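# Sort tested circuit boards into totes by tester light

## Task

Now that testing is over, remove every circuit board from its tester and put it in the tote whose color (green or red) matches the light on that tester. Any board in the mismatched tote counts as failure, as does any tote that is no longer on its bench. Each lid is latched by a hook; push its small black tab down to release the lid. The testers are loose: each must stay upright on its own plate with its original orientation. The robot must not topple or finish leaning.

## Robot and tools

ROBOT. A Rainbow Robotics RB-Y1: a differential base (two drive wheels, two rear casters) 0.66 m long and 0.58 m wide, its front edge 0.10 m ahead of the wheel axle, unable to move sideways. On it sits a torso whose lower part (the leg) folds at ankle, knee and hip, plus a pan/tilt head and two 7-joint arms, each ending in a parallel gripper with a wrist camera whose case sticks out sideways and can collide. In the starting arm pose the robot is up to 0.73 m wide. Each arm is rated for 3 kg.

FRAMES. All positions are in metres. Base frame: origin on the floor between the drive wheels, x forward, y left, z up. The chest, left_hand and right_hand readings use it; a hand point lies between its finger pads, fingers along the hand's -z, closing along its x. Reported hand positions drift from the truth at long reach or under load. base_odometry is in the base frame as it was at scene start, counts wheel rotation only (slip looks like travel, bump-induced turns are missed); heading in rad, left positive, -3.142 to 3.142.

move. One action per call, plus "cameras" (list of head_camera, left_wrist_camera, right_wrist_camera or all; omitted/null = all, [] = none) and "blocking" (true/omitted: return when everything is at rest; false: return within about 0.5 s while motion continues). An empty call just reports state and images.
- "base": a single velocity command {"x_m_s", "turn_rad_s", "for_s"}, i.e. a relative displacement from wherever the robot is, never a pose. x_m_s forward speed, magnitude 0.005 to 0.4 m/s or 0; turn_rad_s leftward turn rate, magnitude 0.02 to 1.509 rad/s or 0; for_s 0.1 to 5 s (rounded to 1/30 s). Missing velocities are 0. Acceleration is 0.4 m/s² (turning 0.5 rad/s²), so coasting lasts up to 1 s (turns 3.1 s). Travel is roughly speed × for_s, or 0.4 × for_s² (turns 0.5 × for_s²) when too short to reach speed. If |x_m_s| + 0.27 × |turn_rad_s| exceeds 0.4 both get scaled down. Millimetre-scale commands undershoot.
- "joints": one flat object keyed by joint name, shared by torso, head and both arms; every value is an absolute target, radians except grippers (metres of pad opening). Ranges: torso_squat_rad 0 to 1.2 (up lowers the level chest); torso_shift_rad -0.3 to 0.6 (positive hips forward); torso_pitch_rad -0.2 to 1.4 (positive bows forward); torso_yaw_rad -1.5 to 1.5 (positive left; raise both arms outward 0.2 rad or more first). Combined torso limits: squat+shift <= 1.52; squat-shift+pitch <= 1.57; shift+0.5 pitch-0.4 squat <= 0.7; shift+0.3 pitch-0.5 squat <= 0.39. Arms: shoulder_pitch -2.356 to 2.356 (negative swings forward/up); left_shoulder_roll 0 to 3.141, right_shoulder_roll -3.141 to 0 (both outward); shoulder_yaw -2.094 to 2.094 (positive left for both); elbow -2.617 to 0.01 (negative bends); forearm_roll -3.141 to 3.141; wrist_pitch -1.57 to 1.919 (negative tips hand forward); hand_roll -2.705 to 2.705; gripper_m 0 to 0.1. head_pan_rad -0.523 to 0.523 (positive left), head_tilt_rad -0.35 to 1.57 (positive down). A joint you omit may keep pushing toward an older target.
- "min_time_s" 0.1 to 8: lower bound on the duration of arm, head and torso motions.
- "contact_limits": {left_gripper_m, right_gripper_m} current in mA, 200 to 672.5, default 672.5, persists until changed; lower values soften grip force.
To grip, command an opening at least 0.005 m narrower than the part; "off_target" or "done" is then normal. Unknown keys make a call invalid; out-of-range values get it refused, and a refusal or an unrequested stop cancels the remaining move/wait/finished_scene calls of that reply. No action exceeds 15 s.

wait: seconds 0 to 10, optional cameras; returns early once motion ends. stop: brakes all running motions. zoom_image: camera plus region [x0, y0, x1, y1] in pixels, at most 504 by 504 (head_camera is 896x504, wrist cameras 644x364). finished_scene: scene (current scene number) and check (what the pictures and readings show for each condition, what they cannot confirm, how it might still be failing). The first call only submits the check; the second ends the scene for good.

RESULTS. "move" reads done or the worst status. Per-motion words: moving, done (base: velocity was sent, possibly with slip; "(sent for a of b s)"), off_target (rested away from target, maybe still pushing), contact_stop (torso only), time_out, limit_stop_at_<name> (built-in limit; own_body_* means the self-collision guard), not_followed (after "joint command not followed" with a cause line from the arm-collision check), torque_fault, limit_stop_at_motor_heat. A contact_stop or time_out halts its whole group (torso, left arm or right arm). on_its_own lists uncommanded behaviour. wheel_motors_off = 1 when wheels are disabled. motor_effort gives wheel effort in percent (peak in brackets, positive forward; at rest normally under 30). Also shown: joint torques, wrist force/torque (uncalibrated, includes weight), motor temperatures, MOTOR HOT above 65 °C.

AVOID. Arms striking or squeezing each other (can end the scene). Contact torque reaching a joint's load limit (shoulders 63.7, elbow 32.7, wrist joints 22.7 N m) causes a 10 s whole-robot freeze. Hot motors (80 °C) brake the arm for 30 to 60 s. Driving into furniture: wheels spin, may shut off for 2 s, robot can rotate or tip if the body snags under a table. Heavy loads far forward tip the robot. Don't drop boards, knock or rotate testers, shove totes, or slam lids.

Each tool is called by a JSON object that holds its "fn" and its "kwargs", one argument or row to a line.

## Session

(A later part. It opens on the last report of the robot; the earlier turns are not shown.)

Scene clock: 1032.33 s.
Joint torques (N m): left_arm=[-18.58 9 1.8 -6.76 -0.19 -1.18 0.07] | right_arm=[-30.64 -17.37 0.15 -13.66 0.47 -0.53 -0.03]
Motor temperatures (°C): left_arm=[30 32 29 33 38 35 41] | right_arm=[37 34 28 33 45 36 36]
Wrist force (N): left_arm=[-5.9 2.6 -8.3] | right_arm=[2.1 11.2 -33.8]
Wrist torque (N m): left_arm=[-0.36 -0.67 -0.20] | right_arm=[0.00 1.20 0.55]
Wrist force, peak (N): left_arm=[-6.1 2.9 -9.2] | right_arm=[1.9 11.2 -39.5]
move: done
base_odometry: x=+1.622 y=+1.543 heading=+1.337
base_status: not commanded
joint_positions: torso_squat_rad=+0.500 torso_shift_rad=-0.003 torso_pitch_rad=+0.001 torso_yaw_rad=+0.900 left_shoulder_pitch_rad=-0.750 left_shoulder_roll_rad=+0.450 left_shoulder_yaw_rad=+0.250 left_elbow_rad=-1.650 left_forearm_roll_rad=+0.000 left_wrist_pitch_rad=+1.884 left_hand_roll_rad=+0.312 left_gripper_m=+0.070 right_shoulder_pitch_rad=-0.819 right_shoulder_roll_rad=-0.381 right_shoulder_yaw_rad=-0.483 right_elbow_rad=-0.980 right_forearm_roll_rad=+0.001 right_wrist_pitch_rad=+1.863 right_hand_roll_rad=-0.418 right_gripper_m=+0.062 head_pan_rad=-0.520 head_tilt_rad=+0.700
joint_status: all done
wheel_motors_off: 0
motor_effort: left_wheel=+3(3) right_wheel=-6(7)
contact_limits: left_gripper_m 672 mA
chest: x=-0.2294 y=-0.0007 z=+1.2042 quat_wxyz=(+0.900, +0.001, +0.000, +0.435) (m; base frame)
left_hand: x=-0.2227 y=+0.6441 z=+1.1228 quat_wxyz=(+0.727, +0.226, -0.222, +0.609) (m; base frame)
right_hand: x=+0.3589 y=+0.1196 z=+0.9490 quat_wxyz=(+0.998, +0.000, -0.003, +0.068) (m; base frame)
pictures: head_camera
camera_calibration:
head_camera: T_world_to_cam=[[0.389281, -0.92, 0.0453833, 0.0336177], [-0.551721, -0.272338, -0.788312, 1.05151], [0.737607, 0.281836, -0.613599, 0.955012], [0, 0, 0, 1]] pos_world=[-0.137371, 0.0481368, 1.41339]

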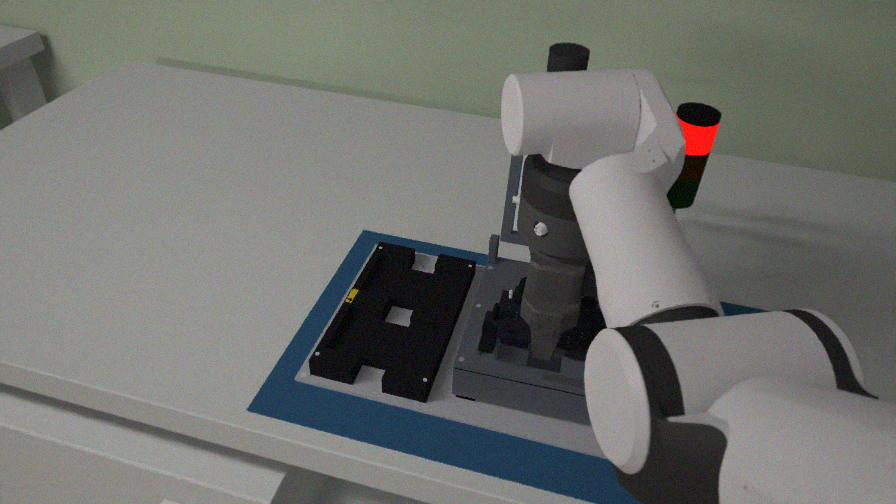

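{"fn": "move", "kwargs": {
  "joints": {"torso_squat_rad":0.516},
  "cameras": []
}}

{"fn": "move", "kwargs": {
  "joints": {"right_gripper_m":0.099},
  "cameras": []
}}

{"fn": "move", "kwargs": {
  "joints": {"torso_squat_rad":0.1},
  "cameras": ["head_camera"]
}}

{"fn": "move", "kwargs": {
  "joints": {"right_shoulder_pitch_rad":-1.35,"right_shoulder_roll_rad":-0.4,"right_shoulder_yaw_rad":0.0,"right_elbow_rad":-1.4,"right_wrist_pitch_rad":1.8,"right_hand_roll_rad":0},
  "cameras": ["head_camera"]
}}

{"fn": "zoom_image", "kwargs": {
  "camera": "head_camera",
  "region": [250, 150, 720, 504]
}}

Scene clock: 1039.67 s.
Joint torques (N m): left_arm=[-18.38 9.28 1.77 -6.74 -0.17 -1.12 0.05] | right_arm=[-22.05 -14.55 0.14 -8.49 0.08 -4.32 -0.04]
Motor temperatures (°C): left_arm=[30 32 29 33 38 35 41] | right_arm=[37 34 28 34 45 36 36]
Wrist force (N): left_arm=[-5.8 2.6 -8.5] | right_arm=[-19.0 3.6 -0.3]
Wrist torque (N m): left_arm=[-0.35 -0.64 -0.19] | right_arm=[-0.25 -0.06 0.38]
Wrist force, peak (N): left_arm=[-6.2 2.7 -8.9] | right_arm=[2.4 11.4 -34.4]
move: done
base_odometry: x=+1.622 y=+1.543 heading=+1.337
base_status: not commanded
joint_positions: torso_squat_rad=+0.516 torso_shift_rad=-0.003 torso_pitch_rad=-0.001 torso_yaw_rad=+0.900 left_shoulder_pitch_rad=-0.750 left_shoulder_roll_rad=+0.450 left_shoulder_yaw_rad=+0.250 left_elbow_rad=-1.650 left_forearm_roll_rad=+0.000 left_wrist_pitch_rad=+1.884 left_hand_roll_rad=+0.312 left_gripper_m=+0.070 right_shoulder_pitch_rad=-0.821 right_shoulder_roll_rad=-0.382 right_shoulder_yaw_rad=-0.483 right_elbow_rad=-0.982 right_forearm_roll_rad=+0.001 right_wrist_pitch_rad=+1.864 right_hand_roll_rad=-0.418 right_gripper_m=+0.062 head_pan_rad=-0.520 head_tilt_rad=+0.700
joint_status: all done
wheel_motors_off: 0
motor_effort: left_wheel=+3(4) right_wheel=-5(7)
contact_limits: left_gripper_m 672 mA
chest: x=-0.2303 y=-0.0008 z=+1.1987 quat_wxyz=(+0.900, +0.000, -0.001, +0.435) (m; base frame)
left_hand: x=-0.2234 y=+0.6440 z=+1.1174 quat_wxyz=(+0.727, +0.226, -0.223, +0.609) (m; base frame)
right_hand: x=+0.3590 y=+0.1200 z=+0.9459 quat_wxyz=(+0.998, +0.001, -0.005, +0.068) (m; base frame)
pictures: none
No camera images: "cameras" was empty.

Scene clock: 1040.57 s.
Joint torques (N m): left_arm=[-18.57 9.5 1.66 -6.74 -0.15 -1.16 0.02] | right_arm=[-21.96 -14.35 -0.02 -9.38 0.88 -2.76 0.02]
Motor temperatures (°C): left_arm=[30 32 29 33 38 35 41] | right_arm=[37 34 28 34 45 36 36]
Wrist force (N): left_arm=[-5.9 2.6 -8.8] | right_arm=[-9.5 11.1 -12.3]
Wrist torque (N m): left_arm=[-0.33 -0.68 -0.17] | right_arm=[-0.09 1.20 0.27]
Wrist force, peak (N): left_arm=[-5.9 2.6 -8.8] | right_arm=[-15.7 10.5 -8.9]
move: done
base_odometry: x=+1.622 y=+1.543 heading=+1.337
base_status: not commanded
joint_positions: torso_squat_rad=+0.516 torso_shift_rad=-0.003 torso_pitch_rad=+0.000 torso_yaw_rad=+0.900 left_shoulder_pitch_rad=-0.750 left_shoulder_roll_rad=+0.450 left_shoulder_yaw_rad=+0.250 left_elbow_rad=-1.650 left_forearm_roll_rad=+0.000 left_wrist_pitch_rad=+1.884 left_hand_roll_rad=+0.312 left_gripper_m=+0.070 right_shoulder_pitch_rad=-0.821 right_shoulder_roll_rad=-0.382 right_shoulder_yaw_rad=-0.483 right_elbow_rad=-0.981 right_forearm_roll_rad=+0.001 right_wrist_pitch_rad=+1.863 right_hand_roll_rad=-0.418 right_gripper_m=+0.097 head_pan_rad=-0.520 head_tilt_rad=+0.700
joint_status: all done
wheel_motors_off: 0
motor_effort: left_wheel=+3(4) right_wheel=-7(8)
contact_limits: left_gripper_m 672 mA
chest: x=-0.2299 y=-0.0008 z=+1.1988 quat_wxyz=(+0.900, +0.000, +0.000, +0.435) (m; base frame)
left_hand: x=-0.2231 y=+0.6441 z=+1.1174 quat_wxyz=(+0.727, +0.226, -0.223, +0.609) (m; base frame)
right_hand: x=+0.3592 y=+0.1202 z=+0.9455 quat_wxyz=(+0.998, +0.001, -0.005, +0.068) (m; base frame)
pictures: none
No camera images: "cameras" was empty.

Scene clock: 1042.73 s.
Joint torques (N m): left_arm=[-18.5 9.47 1.55 -6.7 -0.14 -1.12 0] | right_arm=[-21.45 -12.99 0.04 -8.28 0.27 -0.15 -0.13]
Motor temperatures (°C): left_arm=[30 32 29 33 38 35 41] | right_arm=[37 34 28 34 45 36 36]
Wrist force (N): left_arm=[-5.8 2.6 -8.6] | right_arm=[2.3 10.9 -12.9]
Wrist torque (N m): left_arm=[-0.36 -0.63 -0.19] | right_arm=[-0.06 0.88 0.50]
Wrist force, peak (N): left_arm=[-6.2 2.8 -9.2] | right_arm=[3.7 12.7 -35.3]
move: done
base_odometry: x=+1.622 y=+1.543 heading=+1.337
base_status: not commanded
joint_positions: torso_squat_rad=+0.100 torso_shift_rad=-0.003 torso_pitch_rad=+0.000 torso_yaw_rad=+0.900 left_shoulder_pitch_rad=-0.750 left_shoulder_roll_rad=+0.450 left_shoulder_yaw_rad=+0.250 left_elbow_rad=-1.650 left_forearm_roll_rad=+0.000 left_wrist_pitch_rad=+1.884 left_hand_roll_rad=+0.312 left_gripper_m=+0.070 right_shoulder_pitch_rad=-0.821 right_shoulder_roll_rad=-0.382 right_shoulder_yaw_rad=-0.483 right_elbow_rad=-0.982 right_forearm_roll_rad=+0.001 right_wrist_pitch_rad=+1.863 right_hand_roll_rad=-0.418 right_gripper_m=+0.099 head_pan_rad=-0.520 head_tilt_rad=+0.700
joint_status: all done
wheel_motors_off: 0
motor_effort: left_wheel=+3(5) right_wheel=-8(10)
contact_limits: left_gripper_m 672 mA
chest: x=-0.2300 y=-0.0008 z=+1.2864 quat_wxyz=(+0.900, +0.000, +0.000, +0.435) (m; base frame)
left_hand: x=-0.2233 y=+0.6441 z=+1.2050 quat_wxyz=(+0.727, +0.226, -0.223, +0.609) (m; base frame)
right_hand: x=+0.3594 y=+0.1201 z=+1.0332 quat_wxyz=(+0.998, +0.001, -0.005, +0.068) (m; base frame)
pictures: head_camera
camera_calibration:
head_camera: T_world_to_cam=[[0.389228, -0.920012, 0.0455917, 0.029765], [-0.551167, -0.272267, -0.788724, 1.11658], [0.738049, 0.281865, -0.613055, 1.00533], [0, 0, 0, 1]] pos_world=[-0.138146, 0.0480248, 1.49564]

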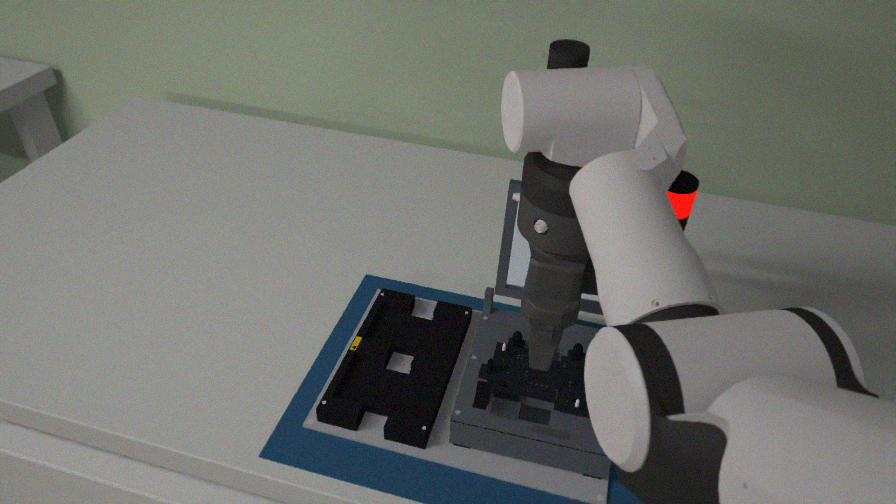

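Scene clock: 1043.93 s.
Joint torques (N m): left_arm=[-18.37 9.27 1.91 -6.72 -0.11 -1.15 0.02] | right_arm=[-21.01 -9.91 -3.03 -4.56 0.56 -1.53 -0.34]
Motor temperatures (°C): left_arm=[30 32 29 33 38 35 41] | right_arm=[37 34 28 34 45 36 36]
Wrist force (N): left_arm=[-5.9 2.4 -9.0] | right_arm=[-2.5 12.9 -10.2]
Wrist torque (N m): left_arm=[-0.35 -0.64 -0.20] | right_arm=[-0.18 0.59 0.48]
Wrist force, peak (N): left_arm=[-6.5 2.3 -9.0] | right_arm=[1.6 10.0 -14.7]
move: done
base_odometry: x=+1.622 y=+1.543 heading=+1.337
base_status: not commanded
joint_positions: torso_squat_rad=+0.100 torso_shift_rad=-0.003 torso_pitch_rad=+0.000 torso_yaw_rad=+0.900 left_shoulder_pitch_rad=-0.750 left_shoulder_roll_rad=+0.450 left_shoulder_yaw_rad=+0.250 left_elbow_rad=-1.650 left_forearm_roll_rad=+0.000 left_wrist_pitch_rad=+1.884 left_hand_roll_rad=+0.312 left_gripper_m=+0.070 right_shoulder_pitch_rad=-1.351 right_shoulder_roll_rad=-0.400 right_shoulder_yaw_rad=+0.000 right_elbow_rad=-1.400 right_forearm_roll_rad=+0.001 right_wrist_pitch_rad=+1.800 right_hand_roll_rad=+0.000 right_gripper_m=+0.099 head_pan_rad=-0.520 head_tilt_rad=+0.700
joint_status: all done
wheel_motors_off: 0
motor_effort: left_wheel=+3(4) right_wheel=-9(11)
contact_limits: left_gripper_m 672 mA
chest: x=-0.2301 y=-0.0008 z=+1.2864 quat_wxyz=(+0.900, +0.000, +0.000, +0.435) (m; base frame)
left_hand: x=-0.2234 y=+0.6440 z=+1.2051 quat_wxyz=(+0.727, +0.226, -0.223, +0.609) (m; base frame)
right_hand: x=+0.3133 y=+0.3201 z=+1.4342 quat_wxyz=(+0.759, +0.044, -0.483, +0.433) (m; base frame)
pictures: head_camera
camera_calibration:
head_camera: T_world_to_cam=[[0.389262, -0.919997, 0.0456148, 0.0297548], [-0.550995, -0.272245, -0.788852, 1.11672], [0.73816, 0.281936, -0.612888, 1.00522], [0, 0, 0, 1]] pos_world=[-0.138289, 0.0479874, 1.49566]

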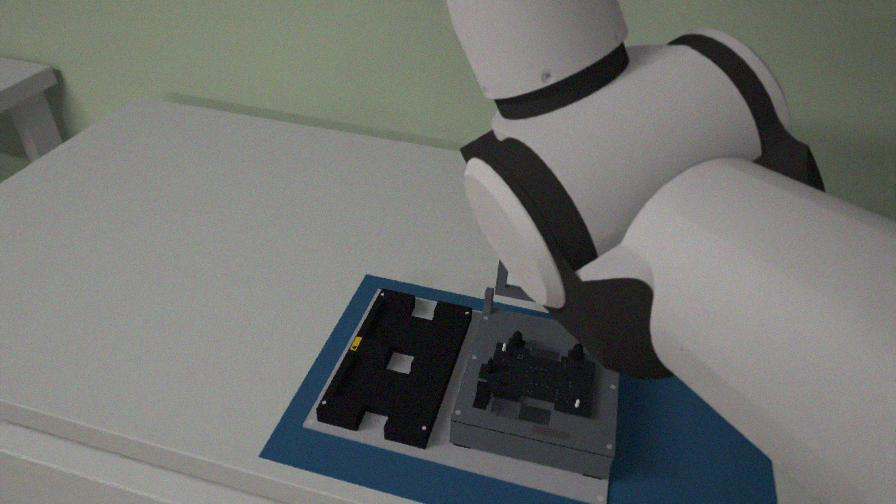

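Scaled by 1.072 from the camera's 896x504 image, which has a finer 1280x720 frame.

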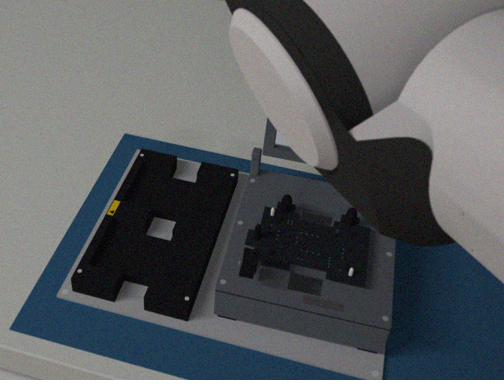

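{"fn": "move", "kwargs": {
  "base": {"x_m_s":-0.25,"for_s":2.4},
  "cameras": ["head_camera","left_wrist_camera"]
}}

{"fn": "move", "kwargs": {
  "joints": {"torso_yaw_rad":0,"head_pan_rad":0,"head_tilt_rad":0.6},
  "cameras": ["head_camera"]
}}

Scene clock: 1094.03 s.
Joint torques (N m): left_arm=[-18.34 9.22 1.66 -6.76 -0.06 -1.1 -0.03] | right_arm=[-21.88 -9.02 -3.05 -4.84 0.57 -1.56 -0.29]
Motor temperatures (°C): left_arm=[30 32 29 33 38 35 41] | right_arm=[37 34 28 33 45 36 36]
Wrist force (N): left_arm=[-6.0 2.4 -9.0] | right_arm=[-2.4 12.8 -10.0]
Wrist torque (N m): left_arm=[-0.33 -0.66 -0.19] | right_arm=[-0.19 0.61 0.49]
Wrist force, peak (N): left_arm=[-6.1 2.5 -9.2] | right_arm=[-2.9 13.1 -10.2]
move: done
base_odometry: x=+1.482 y=+0.959 heading=+1.336
base_status: done (sent for 2.4 of 2.4 s)
joint_positions: torso_squat_rad=+0.100 torso_shift_rad=-0.003 torso_pitch_rad=+0.000 torso_yaw_rad=+0.900 left_shoulder_pitch_rad=-0.750 left_shoulder_roll_rad=+0.450 left_shoulder_yaw_rad=+0.250 left_elbow_rad=-1.650 left_forearm_roll_rad=+0.000 left_wrist_pitch_rad=+1.884 left_hand_roll_rad=+0.312 left_gripper_m=+0.070 right_shoulder_pitch_rad=-1.350 right_shoulder_roll_rad=-0.400 right_shoulder_yaw_rad=+0.000 right_elbow_rad=-1.400 right_forearm_roll_rad=+0.001 right_wrist_pitch_rad=+1.800 right_hand_roll_rad=+0.000 right_gripper_m=+0.099 head_pan_rad=-0.520 head_tilt_rad=+0.700
joint_status: not commanded
wheel_motors_off: 0
motor_effort: left_wheel=-4(28) right_wheel=+7(31)
contact_limits: left_gripper_m 672 mA
chest: x=-0.2300 y=-0.0008 z=+1.2864 quat_wxyz=(+0.900, +0.000, +0.000, +0.435) (m; base frame)
left_hand: x=-0.2233 y=+0.6440 z=+1.2051 quat_wxyz=(+0.727, +0.226, -0.223, +0.609) (m; base frame)
right_hand: x=+0.3135 y=+0.3200 z=+1.4340 quat_wxyz=(+0.760, +0.044, -0.483, +0.433) (m; base frame)
pictures: head_camera, left_wrist_camera
camera_calibration:
head_camera: T_world_to_cam=[[0.389245, -0.920006, 0.0455757, 0.0297801], [-0.551082, -0.272233, -0.788796, 1.11666], [0.738104, 0.281919, -0.612964, 1.00526], [0, 0, 0, 1]] pos_world=[-0.13821, 0.0479864, 1.49565]
left_wrist_camera: T_world_to_cam=[[0.144405, 0.794403, 0.589975, -1.19168], [0.839827, -0.413699, 0.351486, 0.0646658], [0.523294, 0.444721, -0.726902, 0.775435], [0, 0, 0, 1]] pos_world=[-0.288003, 0.628577, 1.244]

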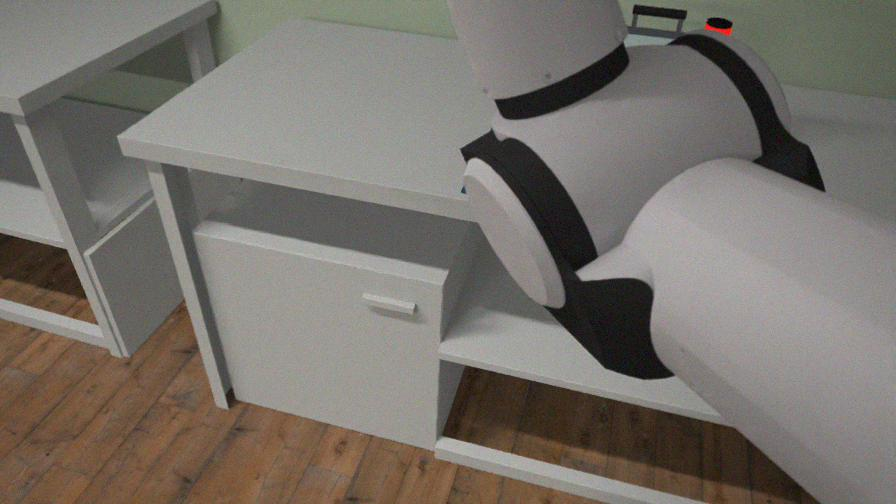

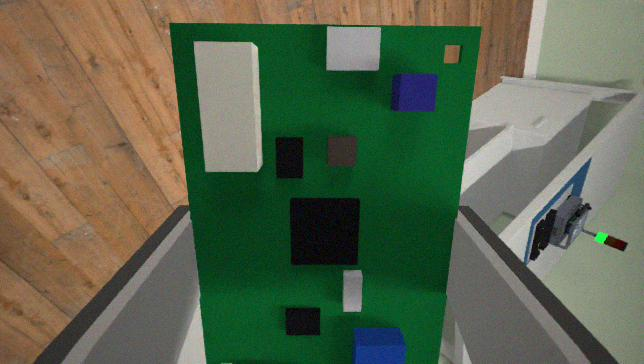

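Scene clock: 1096.33 s.
Joint torques (N m): left_arm=[-18.3 9.41 1.89 -6.73 -0.24 -1.1 0.09] | right_arm=[-21.82 -8.53 -2.83 -4.96 0.58 -1.49 -0.33]
Motor temperatures (°C): left_arm=[30 32 29 33 38 35 41] | right_arm=[37 34 28 33 45 36 36]
Wrist force (N): left_arm=[-5.9 2.5 -8.8] | right_arm=[-2.5 12.8 -10.0]
Wrist torque (N m): left_arm=[-0.37 -0.65 -0.20] | right_arm=[-0.21 0.60 0.48]
Wrist force, peak (N): left_arm=[-6.0 3.0 -9.3] | right_arm=[-2.2 13.4 -10.2]
move: done
base_odometry: x=+1.482 y=+0.959 heading=+1.336
base_status: not commanded
joint_positions: torso_squat_rad=+0.100 torso_shift_rad=-0.003 torso_pitch_rad=+0.000 torso_yaw_rad=+0.000 left_shoulder_pitch_rad=-0.750 left_shoulder_roll_rad=+0.450 left_shoulder_yaw_rad=+0.250 left_elbow_rad=-1.650 left_forearm_roll_rad=+0.000 left_wrist_pitch_rad=+1.884 left_hand_roll_rad=+0.312 left_gripper_m=+0.070 right_shoulder_pitch_rad=-1.350 right_shoulder_roll_rad=-0.400 right_shoulder_yaw_rad=+0.000 right_elbow_rad=-1.400 right_forearm_roll_rad=+0.001 right_wrist_pitch_rad=+1.800 right_hand_roll_rad=+0.000 right_gripper_m=+0.099 head_pan_rad=+0.000 head_tilt_rad=+0.600
joint_status: all done
wheel_motors_off: 0
motor_effort: left_wheel=-5(6) right_wheel=+6(8)
contact_limits: left_gripper_m 672 mA
chest: x=-0.2301 y=-0.0008 z=+1.2864 quat_wxyz=(+1.000, +0.001, +0.000, +0.000) (m; base frame)
left_hand: x=+0.2792 y=+0.3947 z=+1.2049 quat_wxyz=(+0.920, +0.107, -0.299, +0.232) (m; base frame)
right_hand: x=+0.3592 y=-0.2274 z=+1.4335 quat_wxyz=(+0.872, -0.170, -0.454, +0.059) (m; base frame)
pictures: head_camera
camera_calibration:
head_camera: T_world_to_cam=[[0.0153778, -0.998766, 0.0472267, -0.0696476], [-0.531244, -0.0481755, -0.845848, 1.20568], [0.847079, -0.0120816, -0.531329, 0.905028], [0, 0, 0, 1]] pos_world=[-0.125049, -0.000543254, 1.50398]

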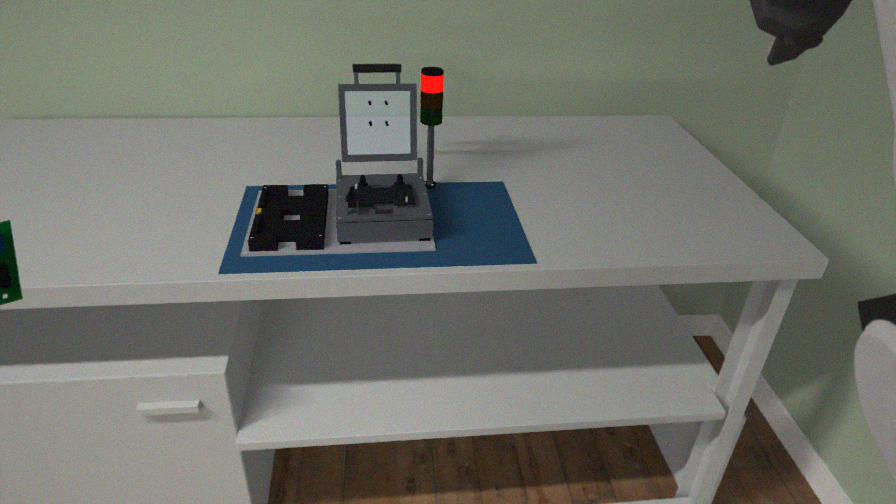

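{"fn": "zoom_image", "kwargs": {
  "camera": "head_camera",
  "region": [220, 150, 460, 285]
}}

Scaled by 2.100 from the camera's 896x504 image, which has a finer 1280x720 frame.

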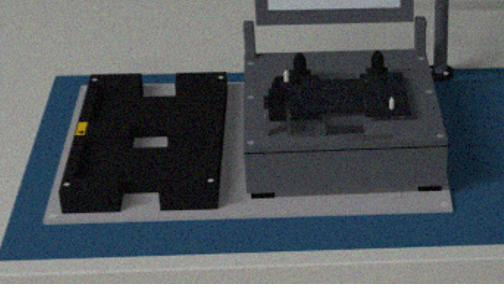

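{"fn": "move", "kwargs": {
  "base": {"turn_rad_s":0.8,"for_s":3.2},
  "joints": {"head_tilt_rad":0.4},
  "cameras": ["head_camera"]
}}

Scene clock: 1112.07 s.
Joint torques (N m): left_arm=[-18.47 9.46 2.03 -6.74 -0.23 -1.12 0.02] | right_arm=[-21.92 -8.41 -3.16 -4.95 0.68 -1.55 -0.3]
Motor temperatures (°C): left_arm=[30 32 29 33 38 35 41] | right_arm=[37 34 28 33 45 36 36]
Wrist force (N): left_arm=[-6.0 2.6 -9.1] | right_arm=[-2.3 12.8 -9.9]
Wrist torque (N m): left_arm=[-0.37 -0.67 -0.18] | right_arm=[-0.20 0.62 0.46]
Wrist force, peak (N): left_arm=[-6.0 2.8 -9.1] | right_arm=[-2.7 13.1 -10.4]
move: done
base_odometry: x=+1.482 y=+0.959 heading=-2.387
base_status: done (sent for 3.2 of 3.2 s)
joint_positions: torso_squat_rad=+0.100 torso_shift_rad=-0.003 torso_pitch_rad=+0.000 torso_yaw_rad=+0.000 left_shoulder_pitch_rad=-0.750 left_shoulder_roll_rad=+0.450 left_shoulder_yaw_rad=+0.250 left_elbow_rad=-1.650 left_forearm_roll_rad=+0.000 left_wrist_pitch_rad=+1.884 left_hand_roll_rad=+0.312 left_gripper_m=+0.070 right_shoulder_pitch_rad=-1.350 right_shoulder_roll_rad=-0.400 right_shoulder_yaw_rad=+0.000 right_elbow_rad=-1.400 right_forearm_roll_rad=+0.001 right_wrist_pitch_rad=+1.800 right_hand_roll_rad=+0.000 right_gripper_m=+0.099 head_pan_rad=+0.000 head_tilt_rad=+0.400
joint_status: all done
wheel_motors_off: 0
motor_effort: left_wheel=-1(24) right_wheel=+3(28)
contact_limits: left_gripper_m 672 mA
chest: x=-0.2301 y=-0.0008 z=+1.2864 quat_wxyz=(+1.000, +0.000, +0.000, +0.000) (m; base frame)
left_hand: x=+0.2792 y=+0.3948 z=+1.2049 quat_wxyz=(+0.920, +0.107, -0.299, +0.232) (m; base frame)
right_hand: x=+0.3592 y=-0.2273 z=+1.4335 quat_wxyz=(+0.872, -0.171, -0.454, +0.060) (m; base frame)
pictures: head_camera
camera_calibration:
head_camera: T_world_to_cam=[[0.00553886, -0.998763, 0.0494105, -0.074882], [-0.352606, -0.0481882, -0.93453, 1.37468], [0.935756, -0.0122462, -0.352437, 0.657558], [0, 0, 0, 1]] pos_world=[-0.130177, -0.000493279, 1.52013]

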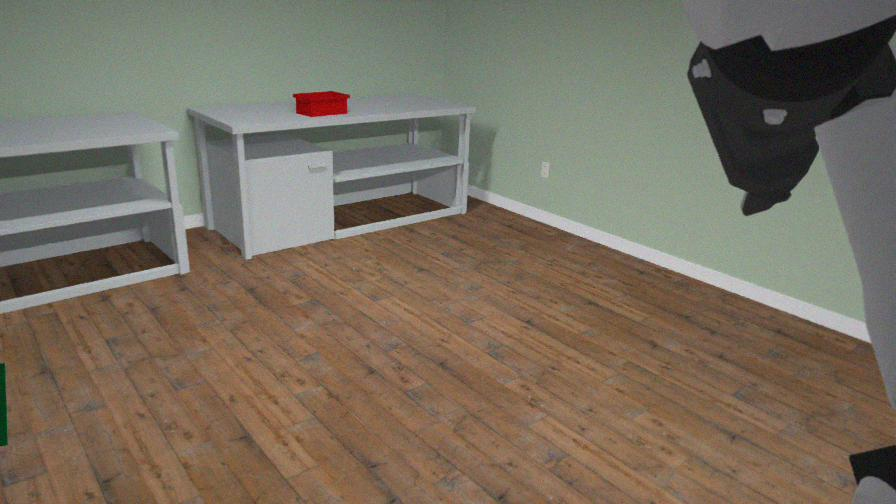

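{"fn": "move", "kwargs": {
  "base": {"x_m_s":0.4,"for_s":5},
  "cameras": []
}}

{"fn": "move", "kwargs": {
  "base": {"x_m_s":0.4,"for_s":2.8},
  "cameras": []
}}

{"fn": "move", "kwargs": {
  "base": {"turn_rad_s":0.6,"for_s":1.16},
  "joints": {"head_tilt_rad":0.5},
  "cameras": ["head_camera"]
}}

Scene clock: 1123.23 s.
Joint torques (N m): left_arm=[-18.5 9.28 1.82 -6.74 -0.28 -1.15 0.02] | right_arm=[-22.05 -8.66 -3.18 -4.99 0.57 -1.56 -0.32]
Motor temperatures (°C): left_arm=[30 32 29 33 38 35 41] | right_arm=[37 34 28 33 45 36 36]
Wrist force (N): left_arm=[-5.8 2.4 -8.9] | right_arm=[-2.6 12.7 -9.8]
Wrist torque (N m): left_arm=[-0.34 -0.63 -0.20] | right_arm=[-0.18 0.59 0.50]
Wrist force, peak (N): left_arm=[-6.3 2.8 -9.1] | right_arm=[-2.5 13.3 -10.3]
move: done
base_odometry: x=+0.025 y=-0.411 heading=-2.387
base_status: done (sent for 5 of 5 s)
joint_positions: torso_squat_rad=+0.100 torso_shift_rad=-0.003 torso_pitch_rad=+0.000 torso_yaw_rad=+0.000 left_shoulder_pitch_rad=-0.750 left_shoulder_roll_rad=+0.450 left_shoulder_yaw_rad=+0.250 left_elbow_rad=-1.650 left_forearm_roll_rad=+0.000 left_wrist_pitch_rad=+1.884 left_hand_roll_rad=+0.312 left_gripper_m=+0.070 right_shoulder_pitch_rad=-1.350 right_shoulder_roll_rad=-0.400 right_shoulder_yaw_rad=+0.000 right_elbow_rad=-1.400 right_forearm_roll_rad=+0.001 right_wrist_pitch_rad=+1.800 right_hand_roll_rad=+0.000 right_gripper_m=+0.099 head_pan_rad=+0.000 head_tilt_rad=+0.400
joint_status: not commanded
wheel_motors_off: 0
motor_effort: left_wheel=-1(31) right_wheel=-2(31)
contact_limits: left_gripper_m 672 mA
chest: x=-0.2300 y=-0.0008 z=+1.2864 quat_wxyz=(+1.000, +0.000, +0.000, +0.000) (m; base frame)
left_hand: x=+0.2793 y=+0.3948 z=+1.2048 quat_wxyz=(+0.920, +0.107, -0.298, +0.232) (m; base frame)
right_hand: x=+0.3593 y=-0.2273 z=+1.4334 quat_wxyz=(+0.873, -0.171, -0.454, +0.060) (m; base frame)
pictures: none
No camera images: "cameras" was empty.

Scene clock: 1127.40 s.
Joint torques (N m): left_arm=[-18.38 9.41 2.05 -6.67 -0.1 -1.15 0] | right_arm=[-21.73 -8.7 -3.01 -5.04 0.6 -1.49 -0.32]
Motor temperatures (°C): left_arm=[30 32 29 33 38 35 41] | right_arm=[37 34 28 33 45 36 36]
Wrist force (N): left_arm=[-5.9 2.5 -8.8] | right_arm=[-2.6 12.6 -9.8]
Wrist torque (N m): left_arm=[-0.33 -0.64 -0.20] | right_arm=[-0.17 0.59 0.49]
Wrist force, peak (N): left_arm=[-6.2 2.8 -9.2] | right_arm=[-2.2 13.2 -10.4]
move: done
base_odometry: x=-0.790 y=-1.179 heading=-2.387
base_status: done (sent for 2.8 of 2.8 s)
joint_positions: torso_squat_rad=+0.100 torso_shift_rad=-0.003 torso_pitch_rad=+0.000 torso_yaw_rad=+0.000 left_shoulder_pitch_rad=-0.750 left_shoulder_roll_rad=+0.450 left_shoulder_yaw_rad=+0.250 left_elbow_rad=-1.650 left_forearm_roll_rad=+0.000 left_wrist_pitch_rad=+1.884 left_hand_roll_rad=+0.312 left_gripper_m=+0.070 right_shoulder_pitch_rad=-1.350 right_shoulder_roll_rad=-0.400 right_shoulder_yaw_rad=+0.000 right_elbow_rad=-1.400 right_forearm_roll_rad=+0.001 right_wrist_pitch_rad=+1.800 right_hand_roll_rad=+0.000 right_gripper_m=+0.099 head_pan_rad=+0.000 head_tilt_rad=+0.400
joint_status: not commanded
wheel_motors_off: 0
motor_effort: left_wheel=+0(27) right_wheel=-2(19)
contact_limits: left_gripper_m 672 mA
chest: x=-0.2300 y=-0.0008 z=+1.2864 quat_wxyz=(+1.000, +0.000, +0.000, +0.000) (m; base frame)
left_hand: x=+0.2793 y=+0.3948 z=+1.2048 quat_wxyz=(+0.920, +0.107, -0.298, +0.232) (m; base frame)
right_hand: x=+0.3593 y=-0.2273 z=+1.4334 quat_wxyz=(+0.873, -0.171, -0.454, +0.060) (m; base frame)
pictures: none
No camera images: "cameras" was empty.

Scene clock: 1130.03 s.
Joint torques (N m): left_arm=[-18.42 9.5 1.93 -6.65 -0.18 -1.14 0.07] | right_arm=[-21.85 -8.67 -2.88 -5.01 0.6 -1.61 -0.3]
Motor temperatures (°C): left_arm=[30 32 29 33 38 35 41] | right_arm=[37 34 28 33 45 36 36]
Wrist force (N): left_arm=[-5.8 2.5 -9.0] | right_arm=[-2.4 12.8 -10.1]
Wrist torque (N m): left_arm=[-0.35 -0.63 -0.20] | right_arm=[-0.17 0.62 0.49]
Wrist force, peak (N): left_arm=[-5.9 2.7 -9.2] | right_arm=[-2.4 13.2 -10.1]
move: done
base_odometry: x=-0.790 y=-1.179 heading=-1.706
base_status: done (sent for 1.17 of 1.17 s)
joint_positions: torso_squat_rad=+0.100 torso_shift_rad=-0.003 torso_pitch_rad=+0.000 torso_yaw_rad=+0.000 left_shoulder_pitch_rad=-0.750 left_shoulder_roll_rad=+0.450 left_shoulder_yaw_rad=+0.250 left_elbow_rad=-1.650 left_forearm_roll_rad=+0.000 left_wrist_pitch_rad=+1.884 left_hand_roll_rad=+0.312 left_gripper_m=+0.070 right_shoulder_pitch_rad=-1.350 right_shoulder_roll_rad=-0.400 right_shoulder_yaw_rad=+0.000 right_elbow_rad=-1.400 right_forearm_roll_rad=+0.001 right_wrist_pitch_rad=+1.800 right_hand_roll_rad=+0.000 right_gripper_m=+0.099 head_pan_rad=+0.000 head_tilt_rad=+0.500
joint_status: all done
wheel_motors_off: 0
motor_effort: left_wheel=+1(29) right_wheel=+3(28)
contact_limits: left_gripper_m 672 mA
chest: x=-0.2300 y=-0.0008 z=+1.2864 quat_wxyz=(+1.000, +0.000, +0.000, +0.000) (m; base frame)
left_hand: x=+0.2793 y=+0.3948 z=+1.2048 quat_wxyz=(+0.920, +0.107, -0.298, +0.232) (m; base frame)
right_hand: x=+0.3593 y=-0.2273 z=+1.4334 quat_wxyz=(+0.873, -0.171, -0.454, +0.060) (m; base frame)
pictures: head_camera
camera_calibration:
head_camera: T_world_to_cam=[[0.0105553, -0.998764, 0.0485802, -0.0726227], [-0.444212, -0.0482094, -0.894624, 1.29634], [0.89586, -0.0121369, -0.444171, 0.785526], [0, 0, 0, 1]] pos_world=[-0.127103, -0.000503167, 1.51218]

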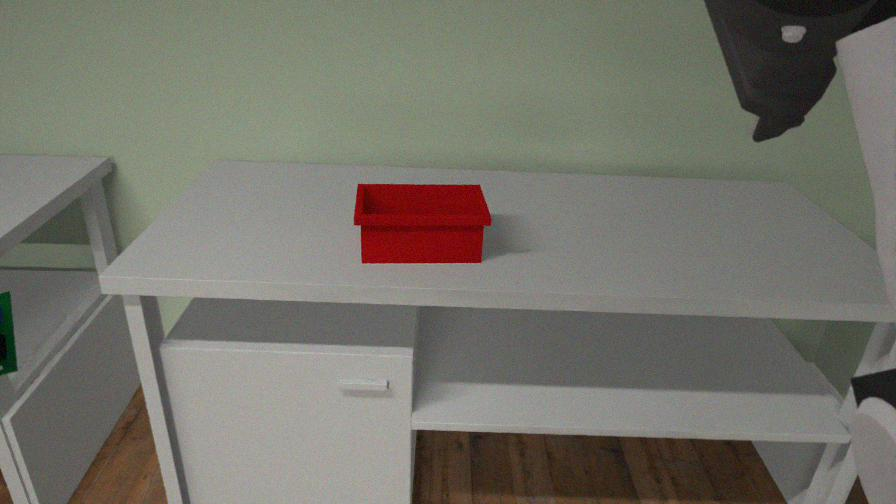

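{"fn": "move", "kwargs": {
  "base": {"turn_rad_s":-0.3,"for_s":0.38},
  "joints": {"torso_pitch_rad":0.3,"torso_squat_rad":0.05,"left_shoulder_pitch_rad":-1.442,"left_shoulder_roll_rad":0.176,"left_shoulder_yaw_rad":0.327,"left_elbow_rad":-0.834,"left_wrist_pitch_rad":1.915,"left_hand_roll_rad":0.23,"head_tilt_rad":0.6,"right_shoulder_pitch_rad":-1.35},
  "min_time_s": 2,
  "cameras": ["head_camera"]
}}

Scene clock: 1161.47 s.
Joint torques (N m): left_arm=[-23.24 6.42 1.06 -7.24 0.25 0.25 -0.16] | right_arm=[-22.04 -8.79 -3.08 -6.49 0.76 -1.1 -0.4]
Motor temperatures (°C): left_arm=[30 32 29 33 38 35 41] | right_arm=[37 34 28 33 45 36 36]
Wrist force (N): left_arm=[-2.3 3.1 -10.2] | right_arm=[-1.5 12.6 -11.4]
Wrist torque (N m): left_arm=[-0.38 -0.48 -0.19] | right_arm=[-0.15 0.64 0.50]
Wrist force, peak (N): left_arm=[-4.7 3.1 -10.0] | right_arm=[-1.3 13.0 -11.7]
move: done
base_odometry: x=-0.790 y=-1.179 heading=-1.773
base_status: done (sent for 0.37 of 0.37 s)
joint_positions: torso_squat_rad=+0.050 torso_shift_rad=-0.003 torso_pitch_rad=+0.300 torso_yaw_rad=+0.000 left_shoulder_pitch_rad=-1.442 left_shoulder_roll_rad=+0.176 left_shoulder_yaw_rad=+0.327 left_elbow_rad=-0.834 left_forearm_roll_rad=+0.000 left_wrist_pitch_rad=+1.915 left_hand_roll_rad=+0.230 left_gripper_m=+0.070 right_shoulder_pitch_rad=-1.350 right_shoulder_roll_rad=-0.400 right_shoulder_yaw_rad=+0.000 right_elbow_rad=-1.400 right_forearm_roll_rad=+0.001 right_wrist_pitch_rad=+1.800 right_hand_roll_rad=+0.000 right_gripper_m=+0.099 head_pan_rad=+0.000 head_tilt_rad=+0.600
joint_status: all done
wheel_motors_off: 0
motor_effort: left_wheel=+0(19) right_wheel=-5(18)
contact_limits: left_gripper_m 672 mA
chest: x=-0.1385 y=-0.0008 z=+1.2752 quat_wxyz=(+0.989, +0.000, +0.149, +0.000) (m; base frame)
left_hand: x=+0.3938 y=+0.1509 z=+1.0829 quat_wxyz=(+0.998, -0.018, -0.004, +0.057) (m; base frame)
right_hand: x=+0.4679 y=-0.2272 z=+1.2415 quat_wxyz=(+0.931, -0.160, -0.319, +0.084) (m; base frame)
pictures: head_camera
camera_calibration:
head_camera: T_world_to_cam=[[0.0289486, -0.998756, 0.0406043, -0.0601372], [-0.757482, -0.0484241, -0.651058, 0.965092], [0.652214, -0.0119098, -0.757941, 1.08354], [0, 0, 0, 1]] pos_world=[0.0260776, -0.000423873, 1.45204]

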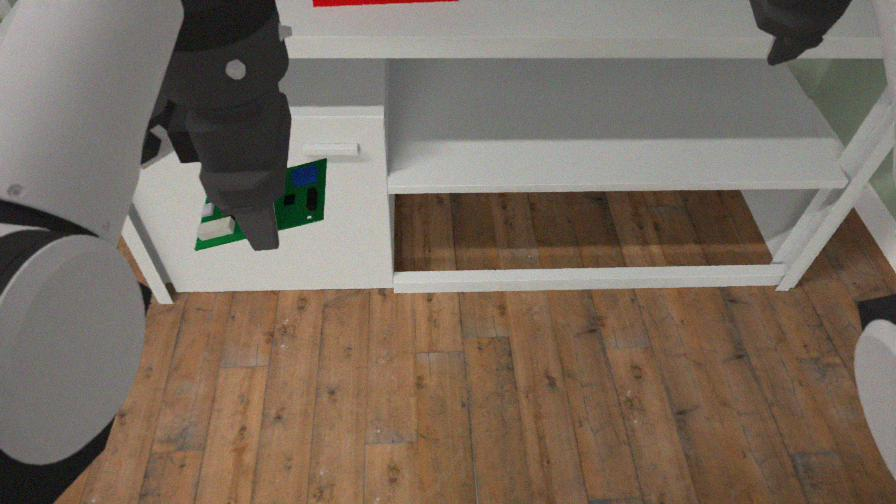

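{"fn": "move", "kwargs": {
  "base": {"turn_rad_s":-0.2,"for_s":0.25},
  "cameras": []
}}

{"fn": "move", "kwargs": {
  "base": {"x_m_s":0.25,"for_s":2.4},
  "cameras": ["head_camera"]
}}

Scene clock: 1167.27 s.
Joint torques (N m): left_arm=[-22.99 6.5 0.67 -7.25 0.26 0.24 -0.14] | right_arm=[-21.98 -8.77 -2.93 -6.56 0.75 -1.22 -0.25]
Motor temperatures (°C): left_arm=[30 32 29 33 38 35 41] | right_arm=[37 34 28 33 45 36 36]
Wrist force (N): left_arm=[-2.1 3.1 -10.1] | right_arm=[-1.2 12.7 -11.2]
Wrist torque (N m): left_arm=[-0.37 -0.47 -0.20] | right_arm=[-0.17 0.66 0.50]
Wrist force, peak (N): left_arm=[-1.9 3.3 -10.5] | right_arm=[-1.2 12.9 -12.0]
move: done
base_odometry: x=-0.790 y=-1.179 heading=-1.809
base_status: done (sent for 0.27 of 0.27 s)
joint_positions: torso_squat_rad=+0.050 torso_shift_rad=-0.003 torso_pitch_rad=+0.300 torso_yaw_rad=+0.000 left_shoulder_pitch_rad=-1.442 left_shoulder_roll_rad=+0.176 left_shoulder_yaw_rad=+0.327 left_elbow_rad=-0.834 left_forearm_roll_rad=+0.000 left_wrist_pitch_rad=+1.915 left_hand_roll_rad=+0.230 left_gripper_m=+0.070 right_shoulder_pitch_rad=-1.350 right_shoulder_roll_rad=-0.400 right_shoulder_yaw_rad=+0.000 right_elbow_rad=-1.400 right_forearm_roll_rad=+0.001 right_wrist_pitch_rad=+1.800 right_hand_roll_rad=+0.000 right_gripper_m=+0.099 head_pan_rad=+0.000 head_tilt_rad=+0.600
joint_status: not commanded
wheel_motors_off: 0
motor_effort: left_wheel=+0(17) right_wheel=-3(26)
contact_limits: left_gripper_m 672 mA
chest: x=-0.1386 y=-0.0008 z=+1.2752 quat_wxyz=(+0.989, +0.000, +0.149, +0.000) (m; base frame)
left_hand: x=+0.3938 y=+0.1509 z=+1.0830 quat_wxyz=(+0.998, -0.018, -0.004, +0.057) (m; base frame)
right_hand: x=+0.4679 y=-0.2272 z=+1.2415 quat_wxyz=(+0.931, -0.160, -0.319, +0.084) (m; base frame)
pictures: none
No camera images: "cameras" was empty.

Scene clock: 1170.77 s.
Joint torques (N m): left_arm=[-22.73 6.44 0.76 -7.37 0.3 0.03 -0.15] | right_arm=[-22.34 -8.61 -2.95 -6.51 0.73 -1.2 -0.26]
Motor temperatures (°C): left_arm=[30 32 29 33 38 35 41] | right_arm=[37 34 28 33 45 36 36]
Wrist force (N): left_arm=[-2.0 3.3 -10.2] | right_arm=[-0.9 13.3 -11.2]
Wrist torque (N m): left_arm=[-0.39 -0.47 -0.20] | right_arm=[-0.23 0.71 0.51]
Wrist force, peak (N): left_arm=[-1.8 3.3 -10.5] | right_arm=[-1.4 13.0 -11.6]
move: done
base_odometry: x=-0.932 y=-1.762 heading=-1.808
base_status: done (sent for 2.4 of 2.4 s)
joint_positions: torso_squat_rad=+0.050 torso_shift_rad=-0.003 torso_pitch_rad=+0.300 torso_yaw_rad=+0.000 left_shoulder_pitch_rad=-1.442 left_shoulder_roll_rad=+0.176 left_shoulder_yaw_rad=+0.327 left_elbow_rad=-0.834 left_forearm_roll_rad=+0.000 left_wrist_pitch_rad=+1.915 left_hand_roll_rad=+0.230 left_gripper_m=+0.070 right_shoulder_pitch_rad=-1.350 right_shoulder_roll_rad=-0.400 right_shoulder_yaw_rad=+0.000 right_elbow_rad=-1.400 right_forearm_roll_rad=+0.001 right_wrist_pitch_rad=+1.800 right_hand_roll_rad=+0.000 right_gripper_m=+0.099 head_pan_rad=+0.000 head_tilt_rad=+0.600
joint_status: not commanded
wheel_motors_off: 0
motor_effort: left_wheel=+3(31) right_wheel=-8(27)
contact_limits: left_gripper_m 672 mA
chest: x=-0.1386 y=-0.0008 z=+1.2752 quat_wxyz=(+0.989, +0.000, +0.149, +0.000) (m; base frame)
left_hand: x=+0.3938 y=+0.1509 z=+1.0830 quat_wxyz=(+0.998, -0.018, -0.004, +0.057) (m; base frame)
right_hand: x=+0.4678 y=-0.2272 z=+1.2416 quat_wxyz=(+0.931, -0.160, -0.319, +0.084) (m; base frame)
pictures: head_camera
camera_calibration:
head_camera: T_world_to_cam=[[0.0289371, -0.998756, 0.0406036, -0.060141], [-0.757465, -0.0484152, -0.651078, 0.965091], [0.652234, -0.0119155, -0.757924, 1.08356], [0, 0, 0, 1]] pos_world=[0.0260318, -0.000430011, 1.45204]

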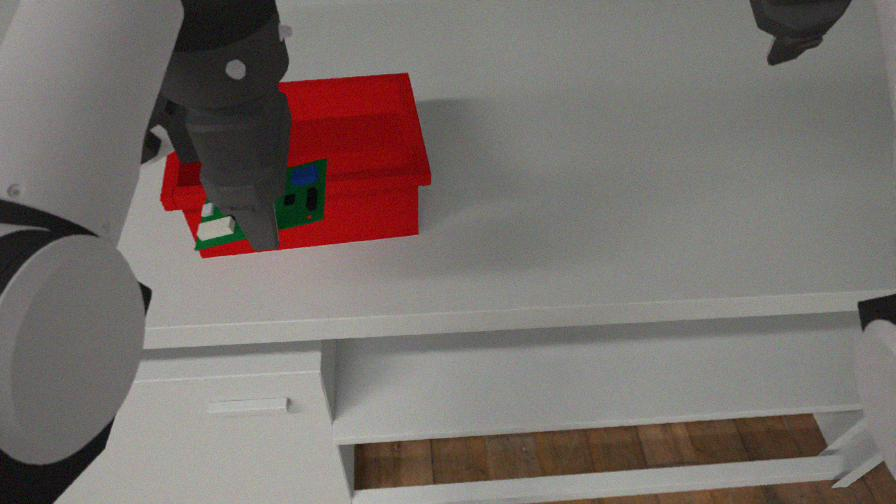

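{"fn": "move", "kwargs": {
  "base": {"x_m_s":0.15,"for_s":1.4},
  "cameras": ["head_camera","left_wrist_camera"]
}}

Scene clock: 1179.97 s.
Joint torques (N m): left_arm=[-22.49 6.35 0.88 -7.43 0.37 0 -0.21] | right_arm=[-22 -8.79 -2.92 -6.45 0.68 -1.1 -0.28]
Motor temperatures (°C): left_arm=[31 32 29 33 38 35 41] | right_arm=[37 34 28 33 45 36 36]
Wrist force (N): left_arm=[-2.0 3.3 -10.1] | right_arm=[-1.4 12.9 -11.3]
Wrist torque (N m): left_arm=[-0.40 -0.45 -0.20] | right_arm=[-0.18 0.65 0.50]
Wrist force, peak (N): left_arm=[-1.9 3.6 -10.5] | right_arm=[-1.1 13.2 -11.5]
move: done
base_odometry: x=-0.981 y=-1.966 heading=-1.808
base_status: done (sent for 1.4 of 1.4 s)
joint_positions: torso_squat_rad=+0.050 torso_shift_rad=-0.003 torso_pitch_rad=+0.300 torso_yaw_rad=+0.000 left_shoulder_pitch_rad=-1.442 left_shoulder_roll_rad=+0.176 left_shoulder_yaw_rad=+0.327 left_elbow_rad=-0.834 left_forearm_roll_rad=+0.000 left_wrist_pitch_rad=+1.915 left_hand_roll_rad=+0.230 left_gripper_m=+0.070 right_shoulder_pitch_rad=-1.350 right_shoulder_roll_rad=-0.400 right_shoulder_yaw_rad=+0.000 right_elbow_rad=-1.400 right_forearm_roll_rad=+0.001 right_wrist_pitch_rad=+1.800 right_hand_roll_rad=+0.000 right_gripper_m=+0.099 head_pan_rad=+0.000 head_tilt_rad=+0.600
joint_status: not commanded
wheel_motors_off: 0
motor_effort: left_wheel=+4(27) right_wheel=-7(18)
contact_limits: left_gripper_m 672 mA
chest: x=-0.1386 y=-0.0008 z=+1.2752 quat_wxyz=(+0.989, +0.000, +0.149, +0.000) (m; base frame)
left_hand: x=+0.3938 y=+0.1509 z=+1.0830 quat_wxyz=(+0.998, -0.018, -0.004, +0.057) (m; base frame)
right_hand: x=+0.4678 y=-0.2272 z=+1.2416 quat_wxyz=(+0.931, -0.160, -0.319, +0.084) (m; base frame)
pictures: head_camera, left_wrist_camera
camera_calibration:
head_camera: T_world_to_cam=[[0.0289366, -0.998756, 0.0406045, -0.0601416], [-0.75745, -0.0484157, -0.651095, 0.965102], [0.652251, -0.0119154, -0.757909, 1.08355], [0, 0, 0, 1]] pos_world=[0.0260089, -0.000429724, 1.45205]
left_wrist_camera: T_world_to_cam=[[0.991545, 0.129538, -0.0076851, -0.403042], [0.114624, -0.846552, 0.519818, -0.446123], [0.0608301, -0.516303, -0.854243, 1.04815], [0, 0, 0, 1]] pos_world=[0.387012, 0.215703, 1.12418]

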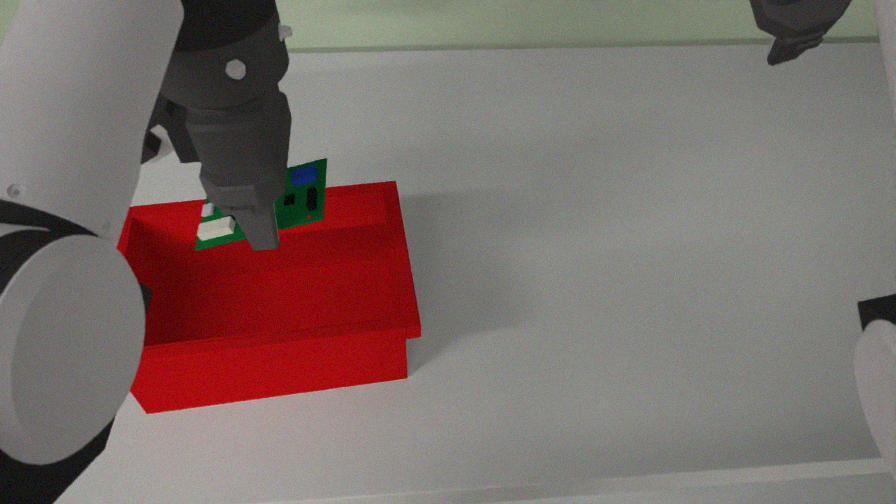

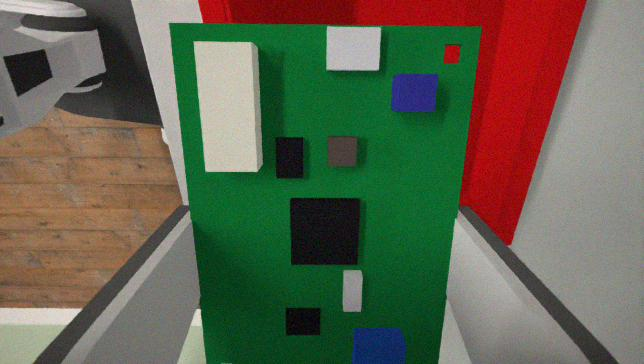

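{"fn": "move", "kwargs": {
  "base": {"x_m_s":0.03,"for_s":0.5},
  "joints": {"torso_squat_rad":0.4},
  "cameras": ["head_camera","left_wrist_camera"]
}}

Scene clock: 1190.03 s.
Joint torques (N m): left_arm=[-22.36 6.61 0.55 -7.58 0.27 0.04 -0.19] | right_arm=[-22.06 -8.31 -2.89 -6.43 0.61 -1.24 -0.33]
Motor temperatures (°C): left_arm=[31 32 29 33 38 35 41] | right_arm=[37 34 28 33 45 36 36]
Wrist force (N): left_arm=[-2.2 3.2 -10.0] | right_arm=[-1.1 12.3 -11.2]
Wrist torque (N m): left_arm=[-0.39 -0.48 -0.18] | right_arm=[-0.11 0.69 0.48]
Wrist force, peak (N): left_arm=[-2.4 3.4 -10.4] | right_arm=[-1.2 13.0 -11.8]
move: done
base_odometry: x=-0.984 y=-1.981 heading=-1.807
base_status: done (sent for 0.5 of 0.5 s)
joint_positions: torso_squat_rad=+0.400 torso_shift_rad=-0.003 torso_pitch_rad=+0.300 torso_yaw_rad=+0.000 left_shoulder_pitch_rad=-1.442 left_shoulder_roll_rad=+0.176 left_shoulder_yaw_rad=+0.327 left_elbow_rad=-0.834 left_forearm_roll_rad=+0.000 left_wrist_pitch_rad=+1.915 left_hand_roll_rad=+0.230 left_gripper_m=+0.070 right_shoulder_pitch_rad=-1.350 right_shoulder_roll_rad=-0.400 right_shoulder_yaw_rad=+0.000 right_elbow_rad=-1.400 right_forearm_roll_rad=+0.001 right_wrist_pitch_rad=+1.800 right_hand_roll_rad=+0.000 right_gripper_m=+0.099 head_pan_rad=+0.000 head_tilt_rad=+0.600
joint_status: all done
wheel_motors_off: 0
motor_effort: left_wheel=+2(23) right_wheel=-5(15)
contact_limits: left_gripper_m 672 mA
chest: x=-0.1384 y=-0.0007 z=+1.2209 quat_wxyz=(+0.989, +0.000, +0.149, +0.000) (m; base frame)
left_hand: x=+0.3940 y=+0.1509 z=+1.0287 quat_wxyz=(+0.998, -0.018, -0.004, +0.057) (m; base frame)
right_hand: x=+0.4680 y=-0.2271 z=+1.1872 quat_wxyz=(+0.931, -0.160, -0.319, +0.084) (m; base frame)
pictures: head_camera, left_wrist_camera
camera_calibration:
head_camera: T_world_to_cam=[[0.0289367, -0.998756, 0.0406045, -0.0579001], [-0.757447, -0.0484158, -0.651099, 0.92982], [0.652255, -0.0119151, -0.757906, 1.04222], [0, 0, 0, 1]] pos_world=[0.0261732, -0.000391979, 1.39766]
left_wrist_camera: T_world_to_cam=[[0.991546, 0.129527, -0.00766113, -0.403659], [0.114602, -0.846553, 0.519821, -0.417846], [0.0608451, -0.516305, -0.854241, 1.00169], [0, 0, 0, 1]] pos_world=[0.387185, 0.215735, 1.0698]

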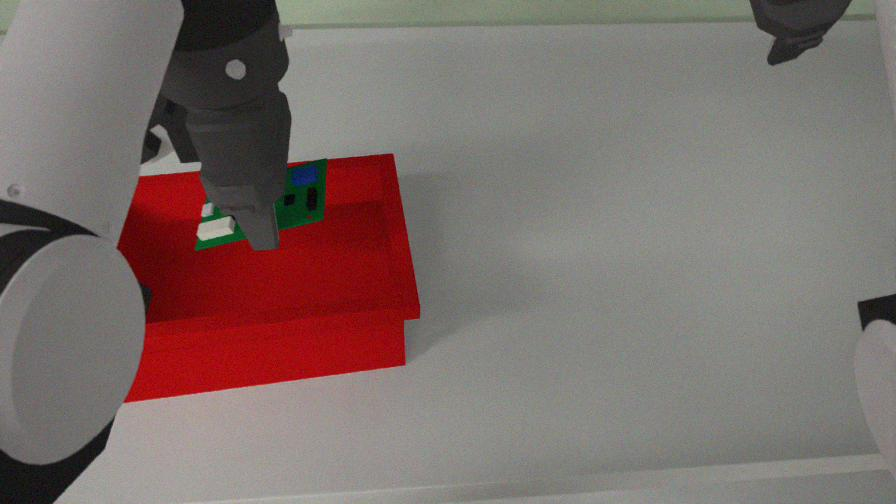

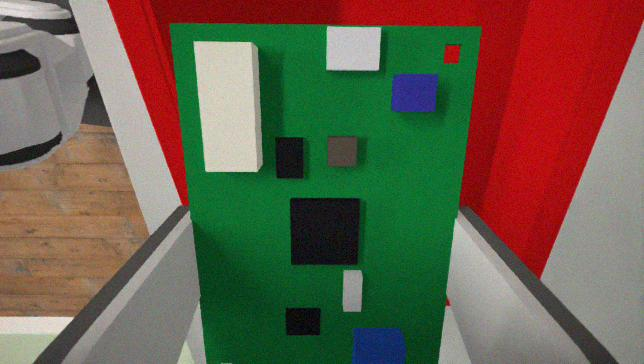

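{"fn": "move", "kwargs": {
  "joints": {"torso_squat_rad":0.56},
  "cameras": ["head_camera","left_wrist_camera"]
}}

Scene clock: 1196.97 s.
Joint torques (N m): left_arm=[-22.72 6.55 0.81 -7.49 0.21 0.03 -0.11] | right_arm=[-22.14 -8.92 -3.04 -6.47 0.67 -1.16 -0.35]
Motor temperatures (°C): left_arm=[31 31 29 33 38 35 41] | right_arm=[37 34 28 33 45 36 36]
Wrist force (N): left_arm=[-2.1 3.2 -10.2] | right_arm=[-1.3 12.6 -11.2]
Wrist torque (N m): left_arm=[-0.39 -0.50 -0.21] | right_arm=[-0.15 0.65 0.51]
Wrist force, peak (N): left_arm=[-2.3 3.3 -10.7] | right_arm=[-1.4 13.0 -11.8]
move: done
base_odometry: x=-0.984 y=-1.981 heading=-1.807
base_status: not commanded
joint_positions: torso_squat_rad=+0.560 torso_shift_rad=-0.003 torso_pitch_rad=+0.300 torso_yaw_rad=+0.000 left_shoulder_pitch_rad=-1.442 left_shoulder_roll_rad=+0.176 left_shoulder_yaw_rad=+0.327 left_elbow_rad=-0.834 left_forearm_roll_rad=+0.000 left_wrist_pitch_rad=+1.915 left_hand_roll_rad=+0.230 left_gripper_m=+0.070 right_shoulder_pitch_rad=-1.350 right_shoulder_roll_rad=-0.400 right_shoulder_yaw_rad=+0.000 right_elbow_rad=-1.400 right_forearm_roll_rad=+0.001 right_wrist_pitch_rad=+1.800 right_hand_roll_rad=+0.000 right_gripper_m=+0.099 head_pan_rad=+0.000 head_tilt_rad=+0.600
joint_status: all done
wheel_motors_off: 0
motor_effort: left_wheel=+4(5) right_wheel=-6(6)
contact_limits: left_gripper_m 672 mA
chest: x=-0.1383 y=-0.0007 z=+1.1692 quat_wxyz=(+0.989, +0.000, +0.149, +0.000) (m; base frame)
left_hand: x=+0.3941 y=+0.1510 z=+0.9770 quat_wxyz=(+0.998, -0.018, -0.004, +0.057) (m; base frame)
right_hand: x=+0.4681 y=-0.2271 z=+1.1355 quat_wxyz=(+0.931, -0.160, -0.319, +0.084) (m; base frame)
pictures: head_camera, left_wrist_camera
camera_calibration:
head_camera: T_world_to_cam=[[0.0289372, -0.998756, 0.0406036, -0.0557697], [-0.757466, -0.0484153, -0.651076, 0.896269], [0.652232, -0.0119156, -0.757925, 1.00298], [0, 0, 0, 1]] pos_world=[0.0263335, -0.000356193, 1.34599]
left_wrist_camera: T_world_to_cam=[[0.991546, 0.129526, -0.00768441, -0.404187], [0.114614, -0.846553, 0.519819, -0.390971], [0.0608249, -0.516305, -0.854242, 0.957565], [0, 0, 0, 1]] pos_world=[0.387338, 0.215771, 1.01812]

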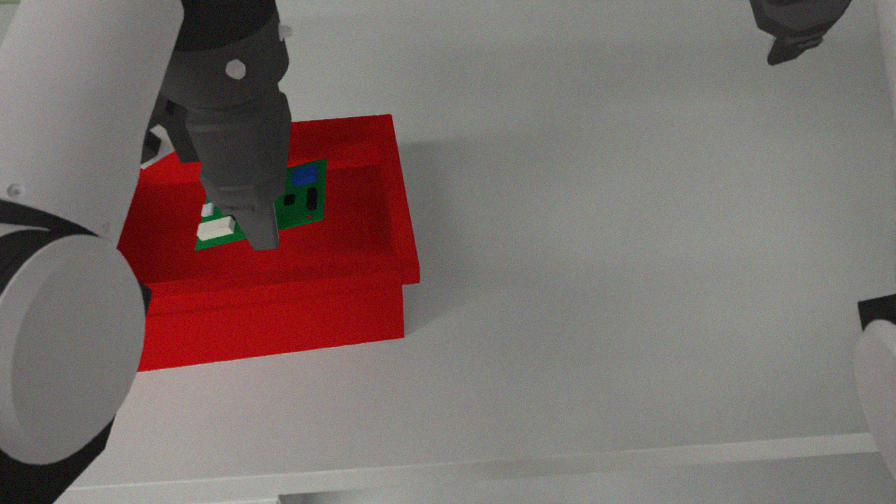

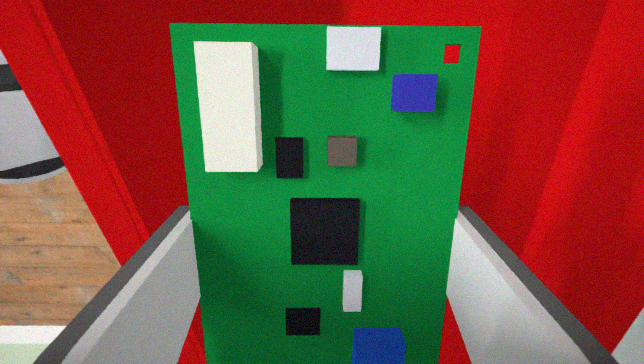

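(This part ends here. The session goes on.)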